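# Press the bell's button down and let it spring back

## Task

Push the bell's button fully down briefly, then release it so it rises again. The bell must remain standing and unmoved throughout; if it tips over or shifts from its spot, the task is failed.

## Robot and tools

Robot. Two FANUC CRX-5iA six-joint arms, left_arm and right_arm, each ending in a two-finger parallel gripper that opens to 50 mm. Bases in the scene frame: left_arm at (-0.023, +0.331, +0.020) m, right_arm at (+0.039, -0.302, +0.020) m, both turned only slightly about z. A camera stand sits behind the arms.

Frames. Scene frame: origin at table-top height, halfway between the nominal bases; +z up, +x away from the robots over the table, left_arm on the +y side (this does not match image left or right). Each arm reports its hand pose, Hand target and wrist-camera pose in its own base frame; the table and cam_high use the scene frame. On the gripper, fingers point along its +z and close along its x. end_effector_position is the point between the pads; fingertips extend 17.5 mm past it. A camera block juts about 10 cm out on the gripper's -y side.

Row layout (shared by execute_actions and move). One row holds 18 numbers, each within [-1, 1], always both arms: left_arm dx, dy, dz, rx, ry, rz, then left_gripper position, force_limit, speed; then the same nine for right_arm/right_gripper. The six pose numbers are offsets, not poses: measured from that arm's Hand target as it stood when the action or move began, along that arm's base axes. Scale: 1.0 = 0.6 m for dx, dy, dz and 180 degrees for rotation; rx, ry, rz form one rotation vector, turning about the Hand target point. Rows inside one action or target list all count from the same start, but each new call starts afresh, so repeating an offset moves further. Send all zeros to leave an arm at its Hand target. Gripper numbers are absolute settings: position +1 fully open, about -0.65 pads touching, -1 to grip; force_limit -1..+1 means about 20 N..185 N per pad (102 N at 0); speed -1..+1 means 20..150 mm/s (85 at 0). Both start at +1. A 0 is a real command, so to keep a gripper as it is, resend its previous three values.

Tools.
- execute_actions(actions, cameras): actions is a list of actions; each action is a list of up to 15 rows, one row per 1/30 s, lasting 0.5 s total (a short table repeats its last row). An empty list returns state plus all images. cameras: names such as cam_high, cam_left_wrist, cam_right_wrist, ["all"] or [].
- move(target, speed, blend, blocking, cameras): target is one 18-number row or a list of up to 15 rows, all offsets from the same starting Hand targets. Straight-line paths, 0.5 s minimum, cut off at 10 s. speed in m/s, 0.002 to 1, default 0.25 (turn rate up to twice that in rad/s), one value or one per target. blend in metres rounds corners; 0 stops at each target. blocking=false returns after about 0.5 s while the motion continues. Paths do not avoid obstacles; faster moves lag and overshoot more and strike harder.
- wait(seconds 0 to 10, cameras): lets time pass with commands held.
- stop(cameras): brakes a running move.
- zoom_image(camera, region=[x0, y0, x1, y1]): pixels of that camera's latest image (896x504), region at most 504x504.
- read_manual(section="licences"): licence text only.
- finished_scene(scene): ends the scene, integer 1 or 2; irreversible.

Results. Each arm shows end_effector_position (m) and end_effector_quat_wxyz in its base frame, the Hand target (last commanded pose after clipping; next offsets start from it), Tool commands, gripper position_measured in counts (opening ≈ (250 - position_measured) × 0.202 mm) and object_status: 0 moving, 1 blocked while opening, 2 blocked while closing (holding), 3 reached the set position or pads met. Joint velocities may read "within noise". Flange force is the external force along the gripper's x y z, noisy, worst during acceleration or near singular poses; "no reading" means no estimate. A move adds a "move:" line with its ending (done, off_target, moving, held, fault) and limits (paced = pose clipped, held = steps withheld). MOTOR HOT and fault lines also appear.

Control behaviour. Each step the command is clipped to within 70 mm and 16 degrees of the measured hand, so one action may fall short; a gripper can rest short of its Hand target, and only a new command (even zeros) pursues it again. A clearance check blocks commands that bring the arms too close, but is not a guarantee.

What to avoid. The arms are stiff: aiming even slightly beyond a firm surface can trigger a fault. An outside force of 150 N, or joint contact torque at its limit (waist 110, shoulder 111, elbow 100, forearm roll 23.3, wrist pitch 22.7, wrist roll 23.4 N m), freezes that arm for 10 s. For the bell, approach from above slowly, press only a few millimetres past where the button meets resistance, watch Flange force, then lift clear. Press straight down and centred so the bell neither tips nor slides; never let arms touch each other or strike the table. Holding a stretched arm or pushing against something unreachable heats motors and may cause a 30 to 60 s over-temperature stop. Anything falling or left off the table fails the task. Call finished_scene only after the button has returned up, the gripper is clear and the bell stands in its place.

Each tool is called after "Request:" by a JSON object that holds its "fn" and its "kwargs", one argument or row to a line.

## Session

Request:
{"fn": "execute_actions", "kwargs": {
  "actions": []
}}

Scene clock: 0.00 s.
left_arm: end_effector_position=(+0.5057, +0.1009, +0.3578) position_measured=3 object_status=3 end_effector_quat_wxyz=(-0.324, +0.849, +0.272, +0.317) | right_arm: end_effector_position=(+0.3972, -0.3488, +0.0897) position_measured=3 object_status=3 end_effector_quat_wxyz=(-0.309, +0.666, +0.265, +0.625)
Joint positions: left_arm=[-0.111 -0.086 0.03 -0.887 -1.36 -0.794] | right_arm=[-1.198 0.9 0.314 -1.276 -1.938 0.567]
Joint velocities: within noise
Flange force (N): no reading
Hand target: left_arm +0.5057, +0.1009, +0.3578; -0.324, +0.849, +0.272, +0.317 | right_arm +0.3972, -0.3488, +0.0897; -0.309, +0.666, +0.265, +0.625
Tool commands: left_gripper/position=+1.0 left_gripper/force_limit=+1.0 left_gripper/speed=+1.0 right_gripper/position=+1.0 right_gripper/force_limit=+1.0 right_gripper/speed=+1.0

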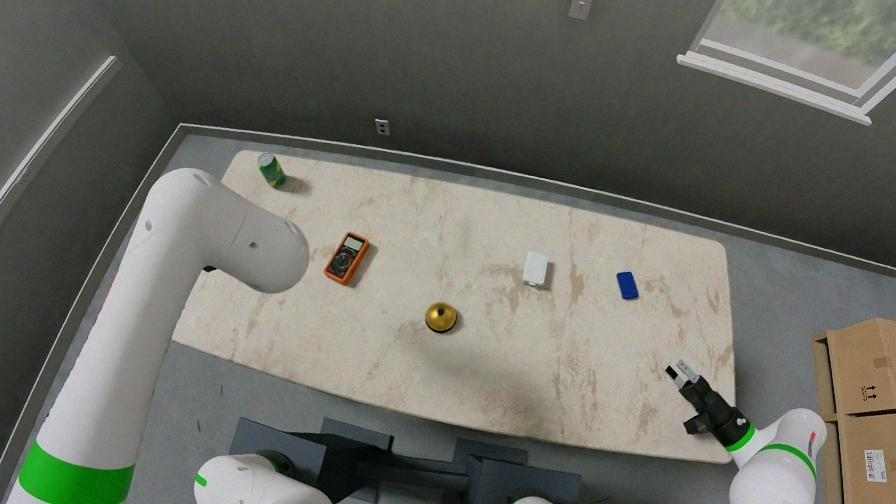

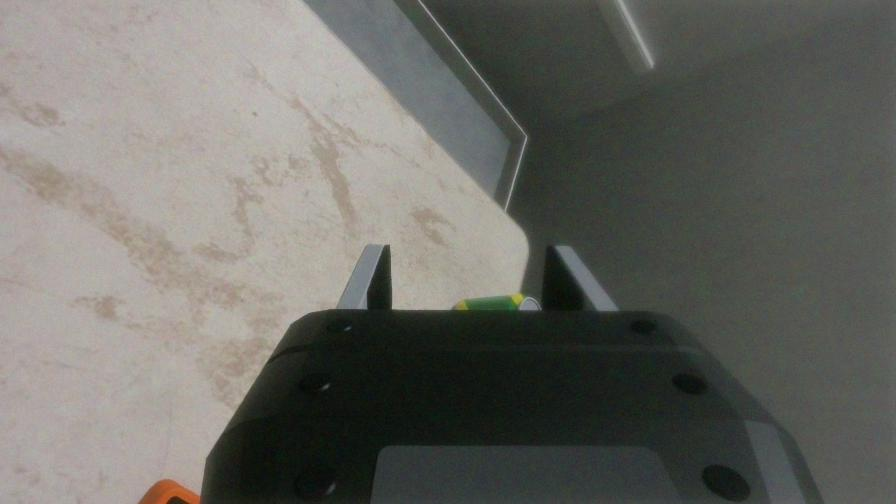

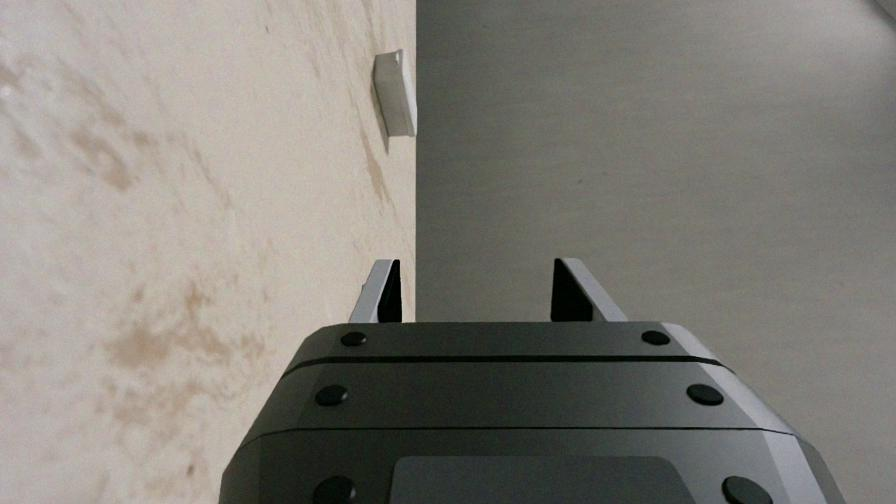

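Request:
{"fn": "move", "kwargs": {
  "target": [0.008,-0.758,-0.34,-0.2673,0.134,0,-1,0,0,0,0,0,0,0,0,1,1,1],
  "speed": 0.35,
  "cameras": ["cam_high","cam_left_wrist"]
}}

Scene clock: 16.80 s.
left_arm: end_effector_position=(+0.5105, -0.3539, +0.1539) position_measured=253 object_status=3 end_effector_quat_wxyz=(-0.001, +0.952, +0.305, +0.000) | right_arm: end_effector_position=(+0.3972, -0.3488, +0.0897) position_measured=3 object_status=3 end_effector_quat_wxyz=(-0.309, +0.666, +0.265, +0.625)
Joint positions: left_arm=[-0.396 0.47 0.278 -0.001 -1.379 -0.555] | right_arm=[-1.198 0.9 0.314 -1.276 -1.938 0.567]
Flange force (N): left_arm=[-6.8 -22.4 6.3] | right_arm=[4.2 0.2 -0.4]
Hand target: left_arm +0.5105, -0.3539, +0.1538; -0.001, +0.952, +0.305, +0.000 | right_arm +0.3972, -0.3488, +0.0897; -0.309, +0.666, +0.265, +0.625
Off the commanded pose: left_arm 0.000 m, 0 deg | right_arm 0.000 m, 0 deg.
move: done
camera_calibration:
cam_left_wrist: T_world_to_cam=[[0.801329, 0.598218, 0.00259435, -0.189401], [0.564525, -0.757617, 0.327609, -0.587209], [0.197947, -0.261058, -0.94481, 0.0815416], [0, 0, 0, 1]] pos_world=[0.467126, -0.31029, 0.269908]
Images, in order (width x height): cam_high 896x504, cam_left_wrist 896x504.

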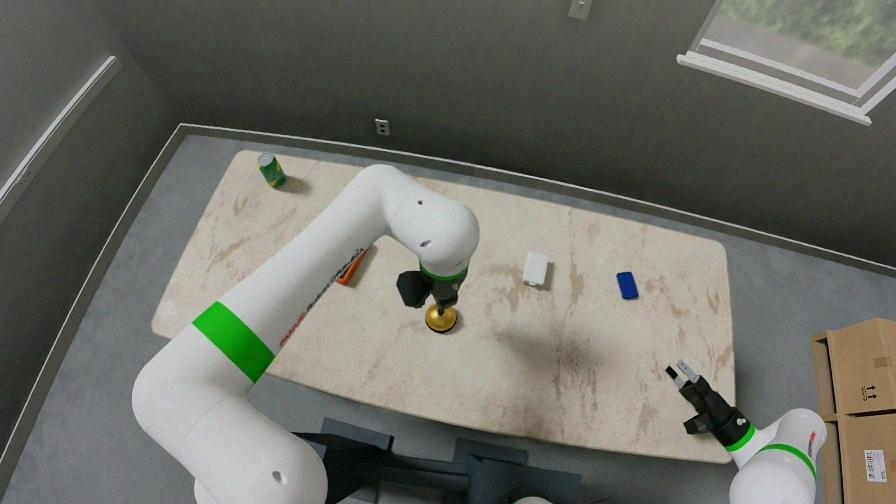

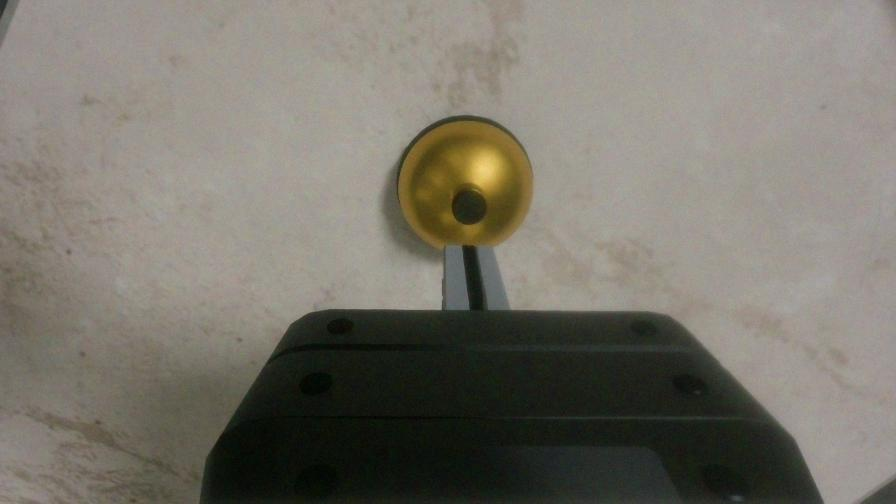

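Request:
{"fn": "move", "kwargs": {
  "target": [0.0025,0.005,-0.12,0,0,0,-1,0,0,0,0,0,0,0,0,1,1,1],
  "speed": 0.15,
  "cameras": ["cam_high","cam_left_wrist"]
}}

Request:
{"fn": "zoom_image", "kwargs": {
  "camera": "cam_left_wrist",
  "region": [348, 150, 598, 330]
}}

Scene clock: 38.70 s.
left_arm: end_effector_position=(+0.5120, -0.3508, +0.0818) position_measured=253 object_status=3 end_effector_quat_wxyz=(-0.001, +0.952, +0.305, +0.000) | right_arm: end_effector_position=(+0.3972, -0.3488, +0.0897) position_measured=3 object_status=3 end_effector_quat_wxyz=(-0.309, +0.666, +0.265, +0.625)
Joint positions: left_arm=[-0.39 0.516 0.173 -0.002 -1.227 -0.56] | right_arm=[-1.198 0.9 0.314 -1.276 -1.938 0.567]
Flange force (N): left_arm=[-6.6 -21.5 3.3] | right_arm=[4.9 0.0 -0.4]
Hand target: left_arm +0.5120, -0.3509, +0.0818; -0.001, +0.952, +0.305, +0.000 | right_arm +0.3972, -0.3488, +0.0897; -0.309, +0.666, +0.265, +0.625
Off the commanded pose: left_arm 0.000 m, 0 deg | right_arm 0.000 m, 0 deg.
move: done
camera_calibration:
cam_left_wrist: T_world_to_cam=[[0.801395, 0.59813, 0.00270028, -0.19229], [0.564429, -0.75772, 0.327538, -0.562167], [0.197956, -0.260963, -0.944834, 0.0140315], [0, 0, 0, 1]] pos_world=[0.468626, -0.307289, 0.197908]
Images, in order (width x height): cam_high 896x504, cam_left_wrist 896x504.

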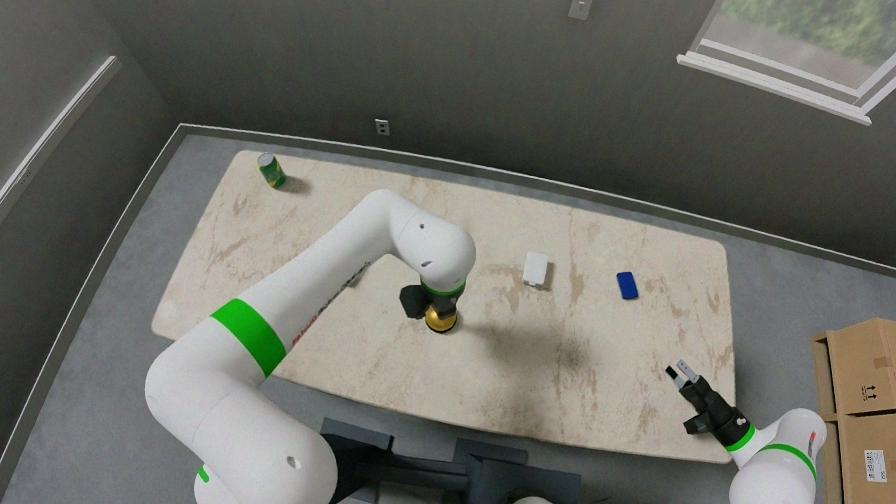

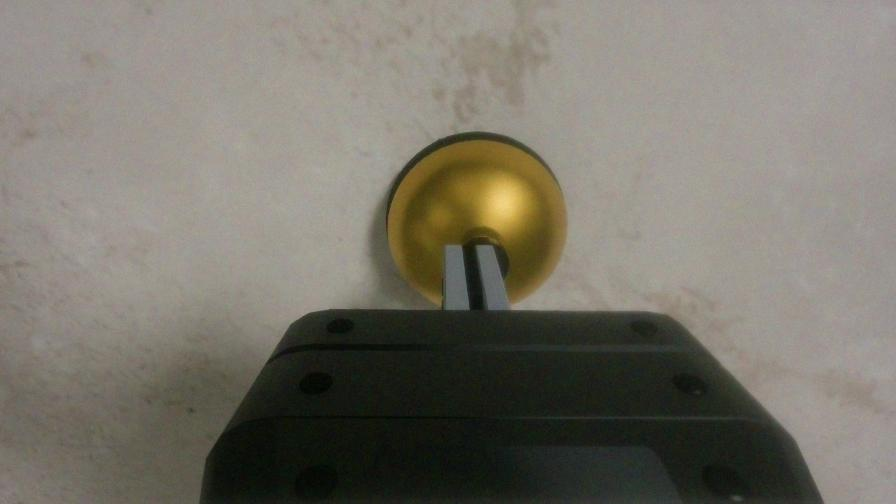

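Scaled by 2.016 from the camera's 896x504 image, which has a finer 1280x720 frame.

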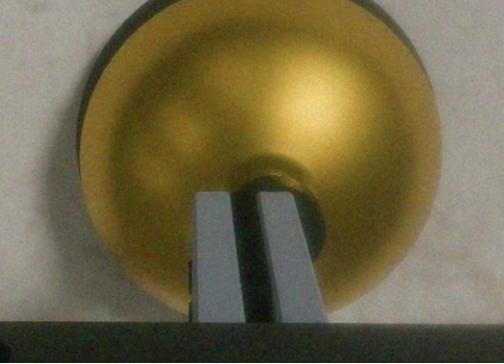

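Request:
{"fn": "move", "kwargs": {
  "target": [0.0067,0.005,0,0,0,0,-1,0,0,0,0,0,0,0,0,1,1,1],
  "speed": 0.1,
  "cameras": ["cam_left_wrist"]
}}

Request:
{"fn": "zoom_image", "kwargs": {
  "camera": "cam_left_wrist",
  "region": [348, 150, 598, 330]
}}

Scene clock: 58.40 s.
left_arm: end_effector_position=(+0.5160, -0.3479, +0.0818) position_measured=253 object_status=3 end_effector_quat_wxyz=(-0.001, +0.952, +0.305, +0.000) | right_arm: end_effector_position=(+0.3972, -0.3488, +0.0897) position_measured=3 object_status=3 end_effector_quat_wxyz=(-0.309, +0.666, +0.265, +0.625)
Joint positions: left_arm=[-0.383 0.52 0.178 -0.001 -1.229 -0.567] | right_arm=[-1.198 0.9 0.314 -1.276 -1.938 0.567]
Flange force (N): left_arm=[-6.7 -21.9 3.3] | right_arm=[4.1 1.0 -0.7]
Hand target: left_arm +0.5160, -0.3479, +0.0818; -0.001, +0.952, +0.305, +0.000 | right_arm +0.3972, -0.3488, +0.0897; -0.309, +0.666, +0.265, +0.625
Off the commanded pose: left_arm 0.000 m, 0 deg | right_arm 0.000 m, 0 deg.
move: done
camera_calibration:
cam_left_wrist: T_world_to_cam=[[0.801347, 0.598195, 0.00251976, -0.197211], [0.564533, -0.757634, 0.327556, -0.562146], [0.197851, -0.261064, -0.944828, 0.0139459], [0, 0, 0, 1]] pos_world=[0.472626, -0.30429, 0.197808]
Images, in order (width x height): cam_left_wrist 896x504.

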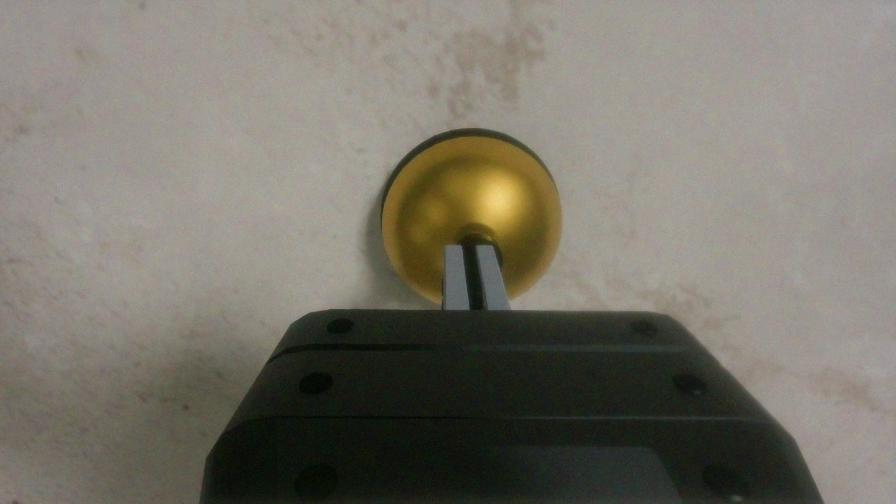

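Scaled by 2.016 from the camera's 896x504 image, which has a finer 1280x720 frame.

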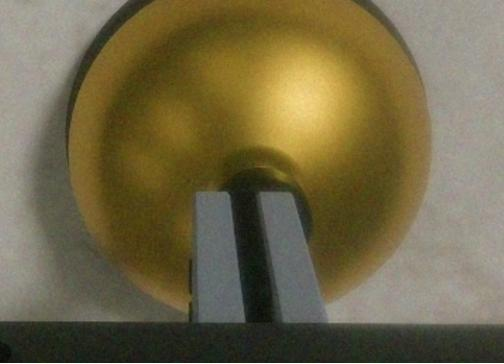

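Request:
{"fn": "move", "kwargs": {
  "target": [
    [0.0035,0.0025,-0.005,0,0,0,-1,0,0,0,0,0,0,0,0,1,1,1]
  ],
  "speed": 0.03
}}

Request:
{"fn": "move", "kwargs": {
  "target": [
    [0,0,-0.005,0,0,0,-1,0,0,0,0,0,0,0,0,1,1,1]
  ],
  "speed": 0.03
}}

Request:
{"fn": "move", "kwargs": {
  "target": [
    [0,0,-0.005,0,0,0,-1,0,0,0,0,0,0,0,0,1,1,1]
  ],
  "speed": 0.03,
  "cameras": ["cam_left_wrist"]
}}

Scene clock: 69.63 s.
left_arm: end_effector_position=(+0.5181, -0.3464, +0.0788) position_measured=253 object_status=3 end_effector_quat_wxyz=(-0.001, +0.952, +0.305, +0.000) | right_arm: end_effector_position=(+0.3972, -0.3488, +0.0897) position_measured=3 object_status=3 end_effector_quat_wxyz=(-0.309, +0.666, +0.265, +0.625)
Joint positions: left_arm=[-0.38 0.525 0.178 -0.001 -1.224 -0.571] | right_arm=[-1.198 0.9 0.314 -1.276 -1.938 0.567]
Flange force (N): left_arm=[-6.9 -21.9 3.5] | right_arm=[4.6 0.6 0.0]
Hand target: left_arm +0.5181, -0.3464, +0.0788; -0.001, +0.952, +0.305, +0.000 | right_arm +0.3972, -0.3488, +0.0897; -0.309, +0.666, +0.265, +0.625
Off the commanded pose: left_arm 0.000 m, 0 deg | right_arm 0.000 m, 0 deg.
move: done

Scene clock: 70.33 s.
left_arm: end_effector_position=(+0.5181, -0.3464, +0.0758) position_measured=253 object_status=3 end_effector_quat_wxyz=(-0.001, +0.952, +0.305, +0.000) | right_arm: end_effector_position=(+0.3972, -0.3488, +0.0897) position_measured=3 object_status=3 end_effector_quat_wxyz=(-0.309, +0.666, +0.265, +0.625)
Joint positions: left_arm=[-0.38 0.528 0.174 -0.001 -1.218 -0.571] | right_arm=[-1.198 0.9 0.314 -1.276 -1.938 0.567]
Flange force (N): left_arm=[-6.5 -21.5 3.2] | right_arm=[4.9 0.2 -0.3]
Hand target: left_arm +0.5181, -0.3464, +0.0758; -0.001, +0.952, +0.305, +0.000 | right_arm +0.3972, -0.3488, +0.0897; -0.309, +0.666, +0.265, +0.625
Off the commanded pose: left_arm 0.000 m, 0 deg | right_arm 0.000 m, 0 deg.
move: done

Scene clock: 71.03 s.
left_arm: end_effector_position=(+0.5181, -0.3464, +0.0728) position_measured=253 object_status=3 end_effector_quat_wxyz=(-0.001, +0.952, +0.305, +0.000) | right_arm: end_effector_position=(+0.3972, -0.3488, +0.0897) position_measured=3 object_status=3 end_effector_quat_wxyz=(-0.309, +0.666, +0.265, +0.625)
Joint positions: left_arm=[-0.38 0.53 0.171 -0.001 -1.212 -0.571] | right_arm=[-1.198 0.9 0.314 -1.276 -1.938 0.567]
Flange force (N): left_arm=[-7.0 -21.7 2.9] | right_arm=[4.5 0.3 -0.2]
Hand target: left_arm +0.5181, -0.3464, +0.0728; -0.001, +0.952, +0.305, +0.000 | right_arm +0.3972, -0.3488, +0.0897; -0.309, +0.666, +0.265, +0.625
Off the commanded pose: left_arm 0.000 m, 0 deg | right_arm 0.000 m, 0 deg.
move: done
camera_calibration:
cam_left_wrist: T_world_to_cam=[[0.801359, 0.598178, 0.00246357, -0.199769], [0.564518, -0.757615, 0.327627, -0.55928], [0.197846, -0.261156, -0.944804, 0.00548306], [0, 0, 0, 1]] pos_world=[0.474726, -0.30279, 0.188908]
Images, in order (width x height): cam_left_wrist 896x504.

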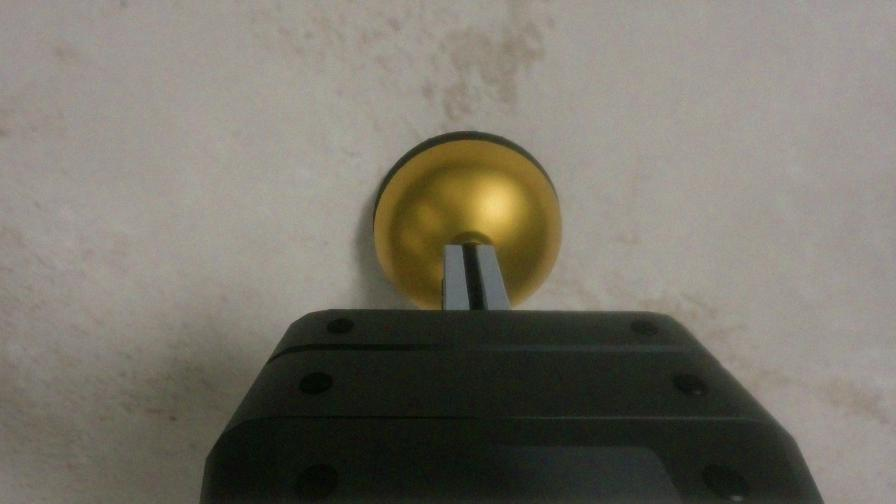

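Request:
{"fn": "move", "kwargs": {
  "target": [
    [0,0,-0.005,0,0,0,-1,0,0,0,0,0,0,0,0,1,1,1]
  ],
  "speed": 0.02
}}

Request:
{"fn": "move", "kwargs": {
  "target": [
    [0,0,-0.005,0,0,0,-1,0,0,0,0,0,0,0,0,1,1,1]
  ],
  "speed": 0.02
}}

Request:
{"fn": "move", "kwargs": {
  "target": [
    [0,0,-0.005,0,0,0,-1,0,0,0,0,0,0,0,0,1,1,1]
  ],
  "speed": 0.02,
  "cameras": ["cam_left_wrist"]
}}

Scene clock: 76.00 s.
left_arm: end_effector_position=(+0.5181, -0.3464, +0.0698) position_measured=253 object_status=3 end_effector_quat_wxyz=(-0.001, +0.952, +0.305, +0.000) | right_arm: end_effector_position=(+0.3972, -0.3488, +0.0897) position_measured=3 object_status=3 end_effector_quat_wxyz=(-0.309, +0.666, +0.265, +0.625)
Joint positions: left_arm=[-0.38 0.533 0.167 -0.001 -1.206 -0.571] | right_arm=[-1.198 0.9 0.314 -1.276 -1.938 0.567]
Flange force (N): left_arm=[-7.1 -21.7 1.0] | right_arm=[4.6 0.6 -0.4]
Hand target: left_arm +0.5181, -0.3464, +0.0698; -0.001, +0.952, +0.305, +0.000 | right_arm +0.3972, -0.3488, +0.0897; -0.309, +0.666, +0.265, +0.625
Off the commanded pose: left_arm 0.000 m, 0 deg | right_arm 0.000 m, 0 deg.
move: done

Scene clock: 76.70 s.
left_arm: end_effector_position=(+0.5181, -0.3464, +0.0668) position_measured=253 object_status=3 end_effector_quat_wxyz=(-0.001, +0.952, +0.305, +0.000) | right_arm: end_effector_position=(+0.3972, -0.3488, +0.0897) position_measured=3 object_status=3 end_effector_quat_wxyz=(-0.309, +0.666, +0.265, +0.625)
Joint positions: left_arm=[-0.38 0.536 0.164 -0.001 -1.2 -0.571] | right_arm=[-1.198 0.9 0.314 -1.276 -1.938 0.567]
Flange force (N): left_arm=[-6.8 -22.5 -6.7] | right_arm=[4.5 0.0 -0.4]
Hand target: left_arm +0.5181, -0.3464, +0.0668; -0.001, +0.952, +0.305, +0.000 | right_arm +0.3972, -0.3488, +0.0897; -0.309, +0.666, +0.265, +0.625
Off the commanded pose: left_arm 0.000 m, 0 deg | right_arm 0.000 m, 0 deg.
move: done

Scene clock: 77.40 s.
left_arm: end_effector_position=(+0.5181, -0.3464, +0.0638) position_measured=253 object_status=3 end_effector_quat_wxyz=(-0.001, +0.952, +0.305, +0.000) | right_arm: end_effector_position=(+0.3972, -0.3488, +0.0897) position_measured=3 object_status=3 end_effector_quat_wxyz=(-0.309, +0.666, +0.265, +0.625)
Joint positions: left_arm=[-0.38 0.538 0.161 -0.001 -1.194 -0.571] | right_arm=[-1.198 0.9 0.314 -1.276 -1.938 0.567]
Flange force (N): left_arm=[-9.0 -31.7 -60.5] | right_arm=[4.4 0.4 -0.2]
Hand target: left_arm +0.5181, -0.3464, +0.0638; -0.001, +0.952, +0.305, +0.000 | right_arm +0.3972, -0.3488, +0.0897; -0.309, +0.666, +0.265, +0.625
Off the commanded pose: left_arm 0.000 m, 0 deg | right_arm 0.000 m, 0 deg.
move: done
camera_calibration:
cam_left_wrist: T_world_to_cam=[[0.801347, 0.598195, 0.00251976, -0.199746], [0.564533, -0.757634, 0.327556, -0.556299], [0.197851, -0.261064, -0.944828, -0.00308493], [0, 0, 0, 1]] pos_world=[0.474726, -0.30279, 0.179808]
Images, in order (width x height): cam_left_wrist 896x504.

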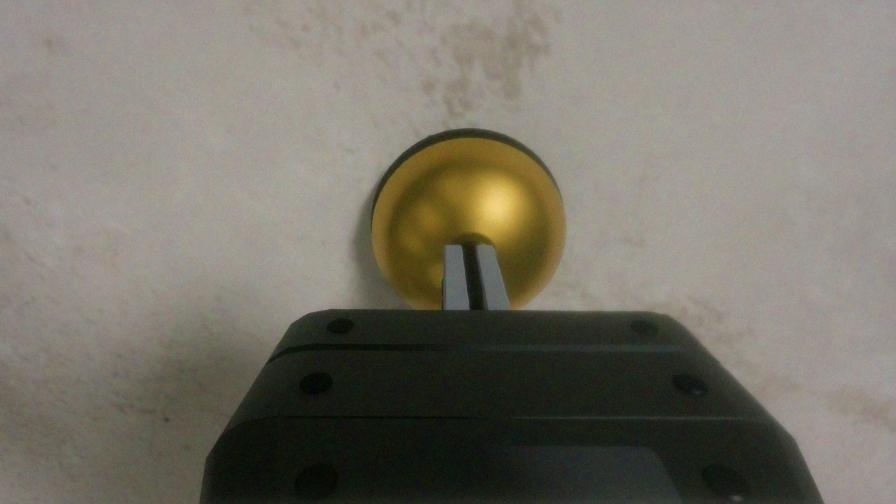

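Request:
{"fn": "move", "kwargs": {
  "target": [
    [0,0,0.02,0,0,0,-1,0,0,0,0,0,0,0,0,1,1,1],
    [0,0,0.1,0,0,0,-1,0,0,0,0,0,0,0,0,1,1,1]
  ],
  "speed": [0.03,0.15],
  "blend": 0.01,
  "cameras": ["cam_left_wrist"]
}}

Scene clock: 84.87 s.
left_arm: end_effector_position=(+0.5181, -0.3464, +0.1238) position_measured=253 object_status=3 end_effector_quat_wxyz=(-0.001, +0.952, +0.305, +0.000) | right_arm: end_effector_position=(+0.3972, -0.3488, +0.0897) position_measured=3 object_status=3 end_effector_quat_wxyz=(-0.309, +0.666, +0.265, +0.625)
Joint positions: left_arm=[-0.38 0.492 0.238 -0.001 -1.318 -0.571] | right_arm=[-1.198 0.9 0.314 -1.276 -1.938 0.567]
Flange force (N): left_arm=[-7.2 -22.1 5.1] | right_arm=[4.8 0.7 -0.5]
Hand target: left_arm +0.5181, -0.3464, +0.1238; -0.001, +0.952, +0.305, +0.000 | right_arm +0.3972, -0.3488, +0.0897; -0.309, +0.666, +0.265, +0.625
Off the commanded pose: left_arm 0.000 m, 0 deg | right_arm 0.000 m, 0 deg.
move: done; blend cut to 0.006 m at target 1
camera_calibration:
cam_left_wrist: T_world_to_cam=[[0.801392, 0.598134, 0.00254851, -0.199944], [0.564469, -0.757682, 0.327556, -0.575936], [0.197853, -0.261062, -0.944828, 0.0536043], [0, 0, 0, 1]] pos_world=[0.474726, -0.30279, 0.239808]
Images, in order (width x height): cam_left_wrist 896x504.

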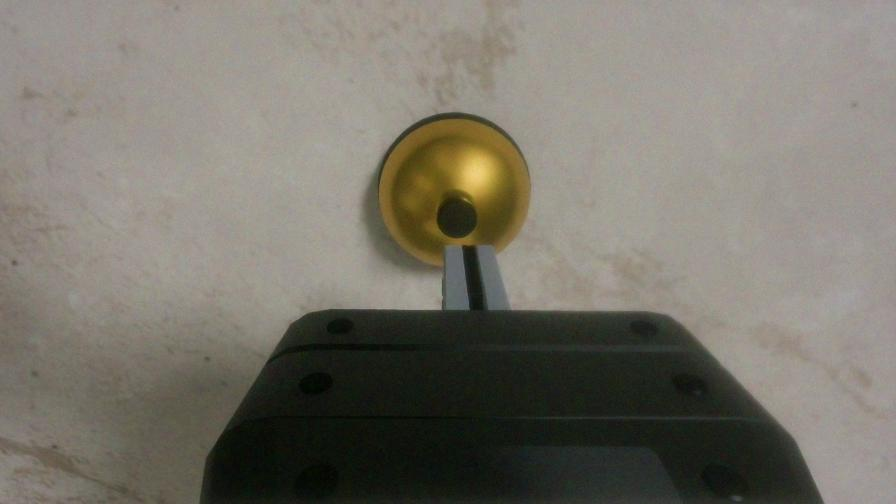

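Request:
{"fn": "finished_scene", "kwargs": {
  "scene": 1
}}

The scene is finished: the task was done.


## Next scene

The same job, from a new start.

Request:
{"fn": "execute_actions", "kwargs": {
  "actions": []
}}

Scene clock: 0.00 s.
left_arm: end_effector_position=(+0.8787, +0.0266, +0.0883) position_measured=3 object_status=3 end_effector_quat_wxyz=(+0.398, +0.044, +0.835, -0.378) | right_arm: end_effector_position=(+0.4846, +0.2406, +0.2312) position_measured=3 object_status=3 end_effector_quat_wxyz=(-0.143, -0.342, +0.925, -0.086)
Joint positions: left_arm=[0.335 0.925 0.124 1.564 -0.991 -0.004] | right_arm=[0.735 0.491 0.432 0.054 -1.842 1.55]
Joint velocities: within noise
Flange force (N): no reading
Hand target: left_arm +0.8787, +0.0266, +0.0883; +0.398, +0.044, +0.835, -0.378 | right_arm +0.4846, +0.2406, +0.2312; -0.143, -0.342, +0.925, -0.086
Tool commands: left_gripper/position=+1.0 left_gripper/force_limit=+1.0 left_gripper/speed=+1.0 right_gripper/position=+1.0 right_gripper/force_limit=+1.0 right_gripper/speed=+1.0
camera_calibration:
cam_left_wrist: T_world_to_cam=[[-0.688349, -0.241132, -0.684128, 0.680096], [0.132911, 0.885237, -0.445747, -0.0814473], [0.713099, -0.397758, -0.577303, -0.435488], [0, 0, 0, 1]] pos_world=[0.789515, 0.062874, 0.177559]
cam_right_wrist: T_world_to_cam=[[-0.732601, -0.600489, 0.320482, 0.432788], [-0.545056, 0.799569, 0.252196, 0.0288923], [-0.407688, 0.0100788, -0.913066, 0.539861], [0, 0, 0, 1]] pos_world=[0.552904, 0.231342, 0.346942]

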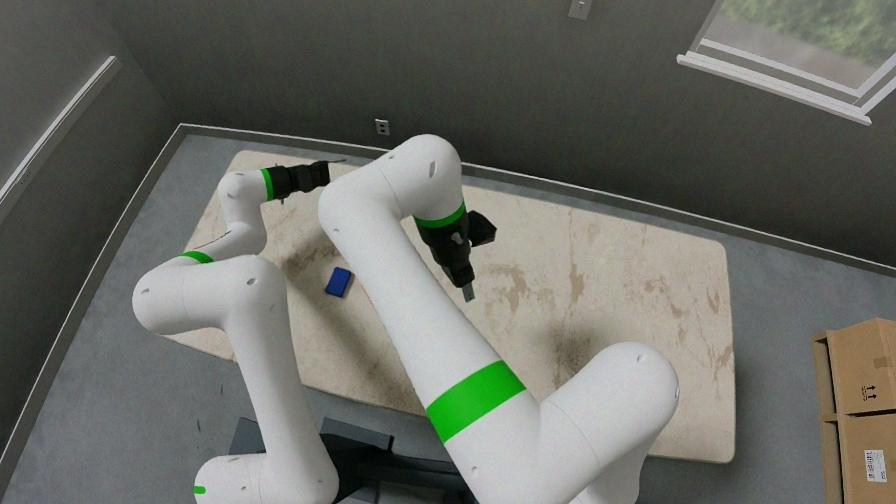

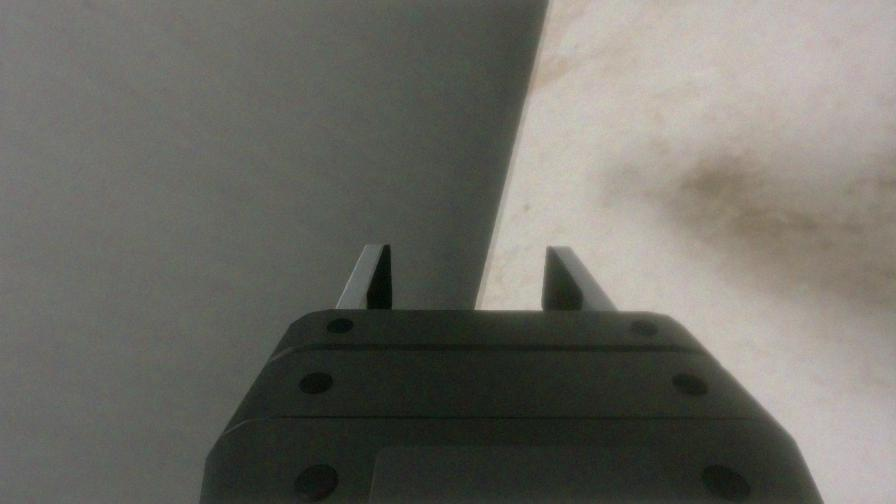

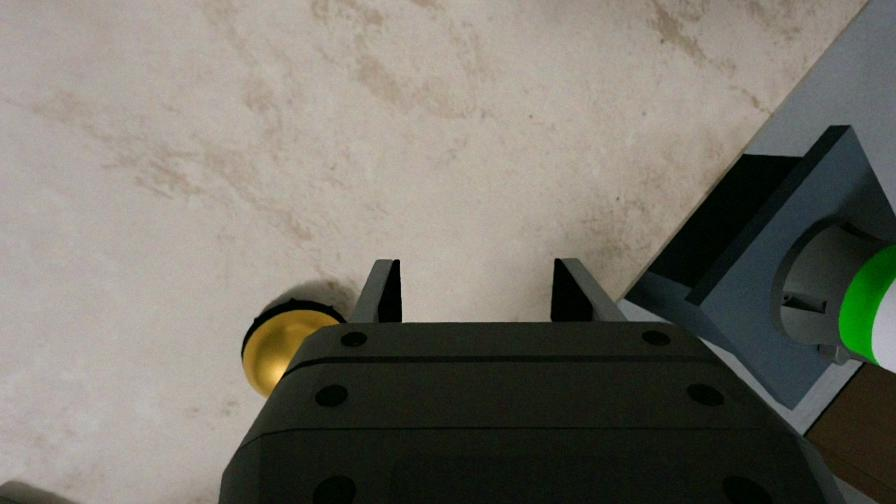

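Request:
{"fn": "move", "kwargs": {
  "target": [0,0,0,0,0,0,1,1,1,-0.05,0.225,-0.125,0.0833,-0.0668,0,-1,0,0],
  "speed": 0.3,
  "cameras": ["cam_high","cam_right_wrist"]
}}

Scene clock: 13.70 s.
left_arm: end_effector_position=(+0.8787, +0.0266, +0.0883) position_measured=3 object_status=3 end_effector_quat_wxyz=(+0.398, +0.044, +0.835, -0.378) | right_arm: end_effector_position=(+0.4546, +0.3755, +0.1563) position_measured=253 object_status=3 end_effector_quat_wxyz=(+0.000, -0.347, +0.938, +0.000)
Joint positions: left_arm=[0.335 0.925 0.124 1.564 -0.991 -0.004] | right_arm=[0.913 0.388 0.169 0 -1.351 1.366]
Flange force (N): left_arm=[15.6 -17.4 -12.7] | right_arm=[0.2 0.3 -2.5]
Hand target: left_arm +0.8787, +0.0266, +0.0883; +0.398, +0.044, +0.835, -0.378 | right_arm +0.4546, +0.3756, +0.1562; +0.000, -0.347, +0.938, +0.000
Off the commanded pose: left_arm 0.000 m, 0 deg | right_arm 0.000 m, 0 deg.
move: done
camera_calibration:
cam_right_wrist: T_world_to_cam=[[-0.766347, -0.642422, -0.00243474, 0.597442], [-0.606785, 0.72258, 0.331196, -0.0319105], [-0.211008, 0.255288, -0.943559, 0.281087], [0, 0, 0, 1]] pos_world=[0.497797, 0.33511, 0.277246]
Images, in order (width x height): cam_high 896x504, cam_right_wrist 896x504.

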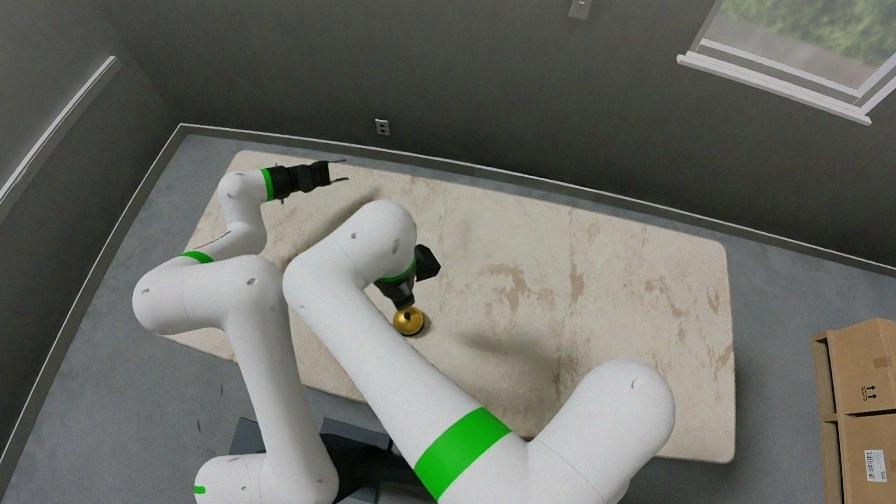

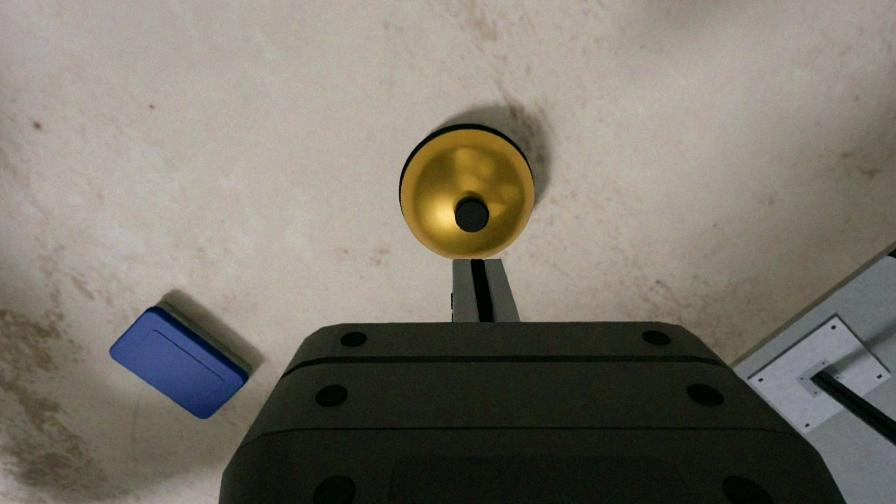

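Request:
{"fn": "move", "kwargs": {
  "target": [0,0,0,0,0,0,1,1,1,0.0033,-0.009,-0.122,0,0,0,-1,0,0],
  "speed": 0.15,
  "cameras": ["cam_right_wrist"]
}}

Request:
{"fn": "zoom_image", "kwargs": {
  "camera": "cam_right_wrist",
  "region": [348, 150, 598, 330]
}}

Scene clock: 25.73 s.
left_arm: end_effector_position=(+0.8787, +0.0266, +0.0883) position_measured=3 object_status=3 end_effector_quat_wxyz=(+0.398, +0.044, +0.835, -0.378) | right_arm: end_effector_position=(+0.4565, +0.3702, +0.0831) position_measured=253 object_status=3 end_effector_quat_wxyz=(+0.000, -0.347, +0.938, +0.000)
Joint positions: left_arm=[0.335 0.925 0.124 1.564 -0.991 -0.004] | right_arm=[0.904 0.437 0.058 0 -1.192 1.375]
Flange force (N): left_arm=[15.3 -17.2 -13.2] | right_arm=[-0.1 0.2 -3.1]
Hand target: left_arm +0.8787, +0.0266, +0.0883; +0.398, +0.044, +0.835, -0.378 | right_arm +0.4566, +0.3702, +0.0830; +0.000, -0.347, +0.938, +0.000
Off the commanded pose: left_arm 0.000 m, 0 deg | right_arm 0.000 m, 0 deg.
move: done
camera_calibration:
cam_right_wrist: T_world_to_cam=[[-0.766305, -0.642472, -0.00244412, 0.595325], [-0.606799, 0.722496, 0.331352, -0.00254839], [-0.211119, 0.2554, -0.943504, 0.213827], [0, 0, 0, 1]] pos_world=[0.499797, 0.329709, 0.204046]
Images, in order (width x height): cam_right_wrist 896x504.

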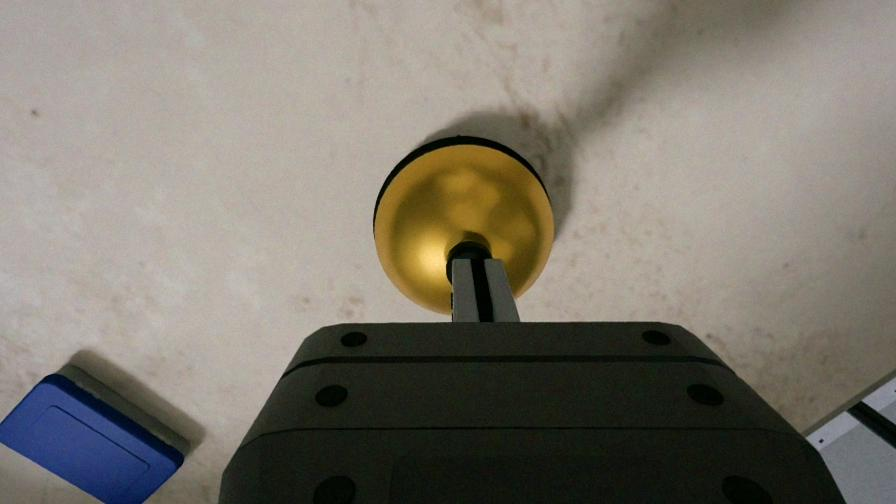

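Scaled by 2.016 from the camera's 896x504 image, which has a finer 1280x720 frame.

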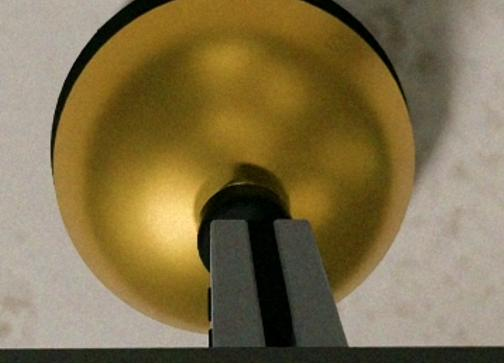

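Request:
{"fn": "move", "kwargs": {
  "target": [
    [0,0,0,0,0,0,1,1,1,0.0062,-0.001,0,0,0,0,-1,0,0],
    [0,0,0,0,0,0,1,1,1,0.0062,-0.001,-0.0167,0,0,0,-1,0,0]
  ],
  "speed": 0.03,
  "cameras": ["cam_right_wrist"]
}}

Request:
{"fn": "zoom_image", "kwargs": {
  "camera": "cam_right_wrist",
  "region": [348, 150, 598, 330]
}}

Scene clock: 36.13 s.
left_arm: end_effector_position=(+0.8787, +0.0266, +0.0883) position_measured=3 object_status=3 end_effector_quat_wxyz=(+0.398, +0.044, +0.835, -0.378) | right_arm: end_effector_position=(+0.4603, +0.3695, +0.0731) position_measured=253 object_status=3 end_effector_quat_wxyz=(+0.000, -0.347, +0.938, +0.000)
Joint positions: left_arm=[0.335 0.925 0.124 1.564 -0.991 -0.004] | right_arm=[0.899 0.452 0.055 0 -1.173 1.38]
Flange force (N): left_arm=[14.9 -16.7 -12.5] | right_arm=[0.1 0.3 -2.8]
Hand target: left_arm +0.8787, +0.0266, +0.0883; +0.398, +0.044, +0.835, -0.378 | right_arm +0.4603, +0.3696, +0.0730; +0.000, -0.347, +0.938, +0.000
Off the commanded pose: left_arm 0.000 m, 0 deg | right_arm 0.000 m, 0 deg.
move: done
camera_calibration:
cam_right_wrist: T_world_to_cam=[[-0.766261, -0.642525, -0.00248076, 0.597752], [-0.606893, 0.722489, 0.331196, 0.00352384], [-0.211009, 0.255288, -0.943559, 0.205318], [0, 0, 0, 1]] pos_world=[0.503497, 0.329109, 0.194046]
Images, in order (width x height): cam_right_wrist 896x504.

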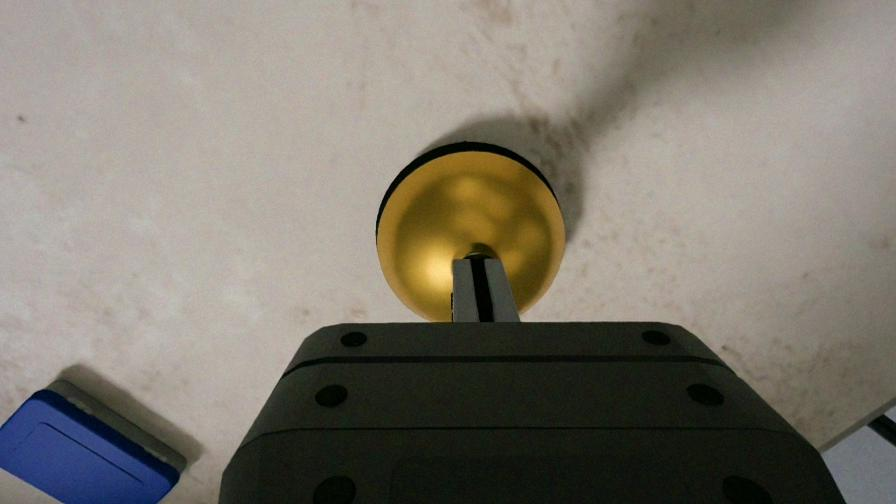

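Scaled by 2.016 from the camera's 896x504 image, which has a finer 1280x720 frame.

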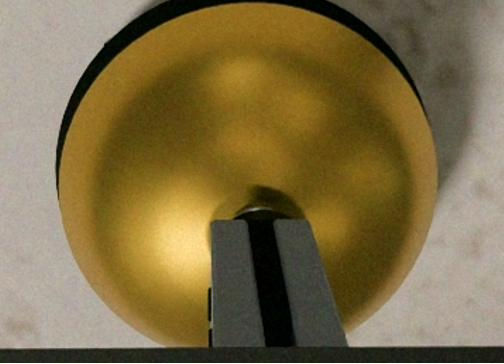

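Request:
{"fn": "move", "kwargs": {
  "target": [0,0,0,0,0,0,1,1,1,0,0,-0.005,0,0,0,-1,0,0],
  "speed": 0.02
}}

Request:
{"fn": "move", "kwargs": {
  "target": [0,0,0,0,0,0,1,1,1,0,0,-0.0042,0,0,0,-1,0,0],
  "speed": 0.02
}}

Scene clock: 44.47 s.
left_arm: end_effector_position=(+0.8787, +0.0266, +0.0883) position_measured=3 object_status=3 end_effector_quat_wxyz=(+0.398, +0.044, +0.835, -0.378) | right_arm: end_effector_position=(+0.4603, +0.3695, +0.0700) position_measured=253 object_status=3 end_effector_quat_wxyz=(+0.000, -0.347, +0.938, +0.000)
Joint positions: left_arm=[0.335 0.925 0.124 1.564 -0.991 -0.004] | right_arm=[0.899 0.455 0.051 0 -1.167 1.38]
Flange force (N): left_arm=[15.6 -17.5 -13.1] | right_arm=[-0.6 0.5 -4.9]
Hand target: left_arm +0.8787, +0.0266, +0.0883; +0.398, +0.044, +0.835, -0.378 | right_arm +0.4603, +0.3696, +0.0700; +0.000, -0.347, +0.938, +0.000
Off the commanded pose: left_arm 0.000 m, 0 deg | right_arm 0.000 m, 0 deg.
move: done

Scene clock: 45.17 s.
left_arm: end_effector_position=(+0.8787, +0.0266, +0.0883) position_measured=3 object_status=3 end_effector_quat_wxyz=(+0.398, +0.044, +0.835, -0.378) | right_arm: end_effector_position=(+0.4603, +0.3695, +0.0675) position_measured=253 object_status=3 end_effector_quat_wxyz=(+0.000, -0.347, +0.938, +0.000)
Joint positions: left_arm=[0.335 0.925 0.124 1.564 -0.991 -0.004] | right_arm=[0.899 0.457 0.049 0 -1.162 1.38]
Flange force (N): left_arm=[15.1 -16.9 -12.6] | right_arm=[0.9 0.7 -8.7]
Hand target: left_arm +0.8787, +0.0266, +0.0883; +0.398, +0.044, +0.835, -0.378 | right_arm +0.4603, +0.3696, +0.0675; +0.000, -0.347, +0.938, +0.000
Off the commanded pose: left_arm 0.000 m, 0 deg | right_arm 0.000 m, 0 deg.
move: done

Request:
{"fn": "move", "kwargs": {
  "target": [0,0,0,0,0,0,1,1,1,0,0,-0.0033,0,0,0,-1,0,0],
  "speed": 0.02
}}

Scene clock: 49.33 s.
left_arm: end_effector_position=(+0.8787, +0.0266, +0.0883) position_measured=3 object_status=3 end_effector_quat_wxyz=(+0.398, +0.044, +0.835, -0.378) | right_arm: end_effector_position=(+0.4603, +0.3696, +0.0656) position_measured=253 object_status=3 end_effector_quat_wxyz=(+0.000, -0.347, +0.938, +0.000)
Joint positions: left_arm=[0.335 0.925 0.124 1.564 -0.991 -0.004] | right_arm=[0.899 0.459 0.046 0 -1.157 1.38]
Flange force (N): left_arm=[15.5 -17.0 -13.1] | right_arm=[11.9 6.0 -64.1]
Hand target: left_arm +0.8787, +0.0266, +0.0883; +0.398, +0.044, +0.835, -0.378 | right_arm +0.4603, +0.3696, +0.0655; +0.000, -0.347, +0.938, +0.000
Off the commanded pose: left_arm 0.000 m, 0 deg | right_arm 0.000 m, 0 deg.
move: done

Bottomed. Retreat.

Request:
{"fn": "move", "kwargs": {
  "target": [
    [0,0,0,0,0,0,1,1,1,0,0,0.02,0,0,0,-1,0,0],
    [0,0,0,0,0,0,1,1,1,0,0,0.08,0,0,0,-1,0,0]
  ],
  "speed": [0.03,0.15],
  "blend": 0.006,
  "cameras": ["cam_right_wrist"]
}}

Request:
{"fn": "finished_scene", "kwargs": {
  "scene": 2
}}

Scene clock: 56.60 s.
left_arm: end_effector_position=(+0.8787, +0.0266, +0.0883) position_measured=3 object_status=3 end_effector_quat_wxyz=(+0.398, +0.044, +0.835, -0.378) | right_arm: end_effector_position=(+0.4603, +0.3695, +0.1135) position_measured=253 object_status=3 end_effector_quat_wxyz=(+0.000, -0.347, +0.938, +0.000)
Joint positions: left_arm=[0.335 0.925 0.124 1.564 -0.991 -0.004] | right_arm=[0.899 0.418 0.106 0 -1.259 1.38]
Flange force (N): left_arm=[15.4 -17.5 -12.7] | right_arm=[-0.7 0.2 -3.0]
Hand target: left_arm +0.8787, +0.0266, +0.0883; +0.398, +0.044, +0.835, -0.378 | right_arm +0.4603, +0.3696, +0.1135; +0.000, -0.347, +0.938, +0.000
Off the commanded pose: left_arm 0.000 m, 0 deg | right_arm 0.000 m, 0 deg.
move: done
camera_calibration:
cam_right_wrist: T_world_to_cam=[[-0.766347, -0.642423, -0.00243483, 0.597851], [-0.606785, 0.722579, 0.331196, -0.00994098], [-0.211008, 0.255288, -0.943559, 0.243437], [0, 0, 0, 1]] pos_world=[0.503497, 0.32911, 0.234446]
Images, in order (width x height): cam_right_wrist 896x504.

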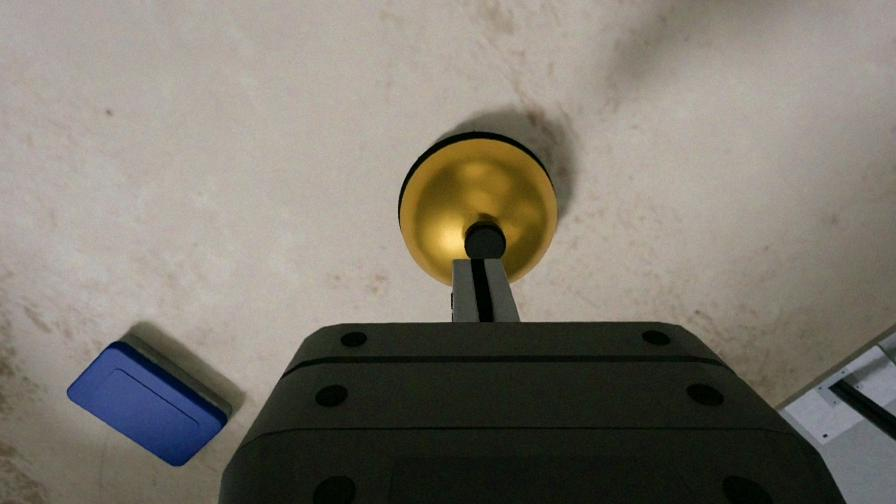

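The scene is finished: the task was done.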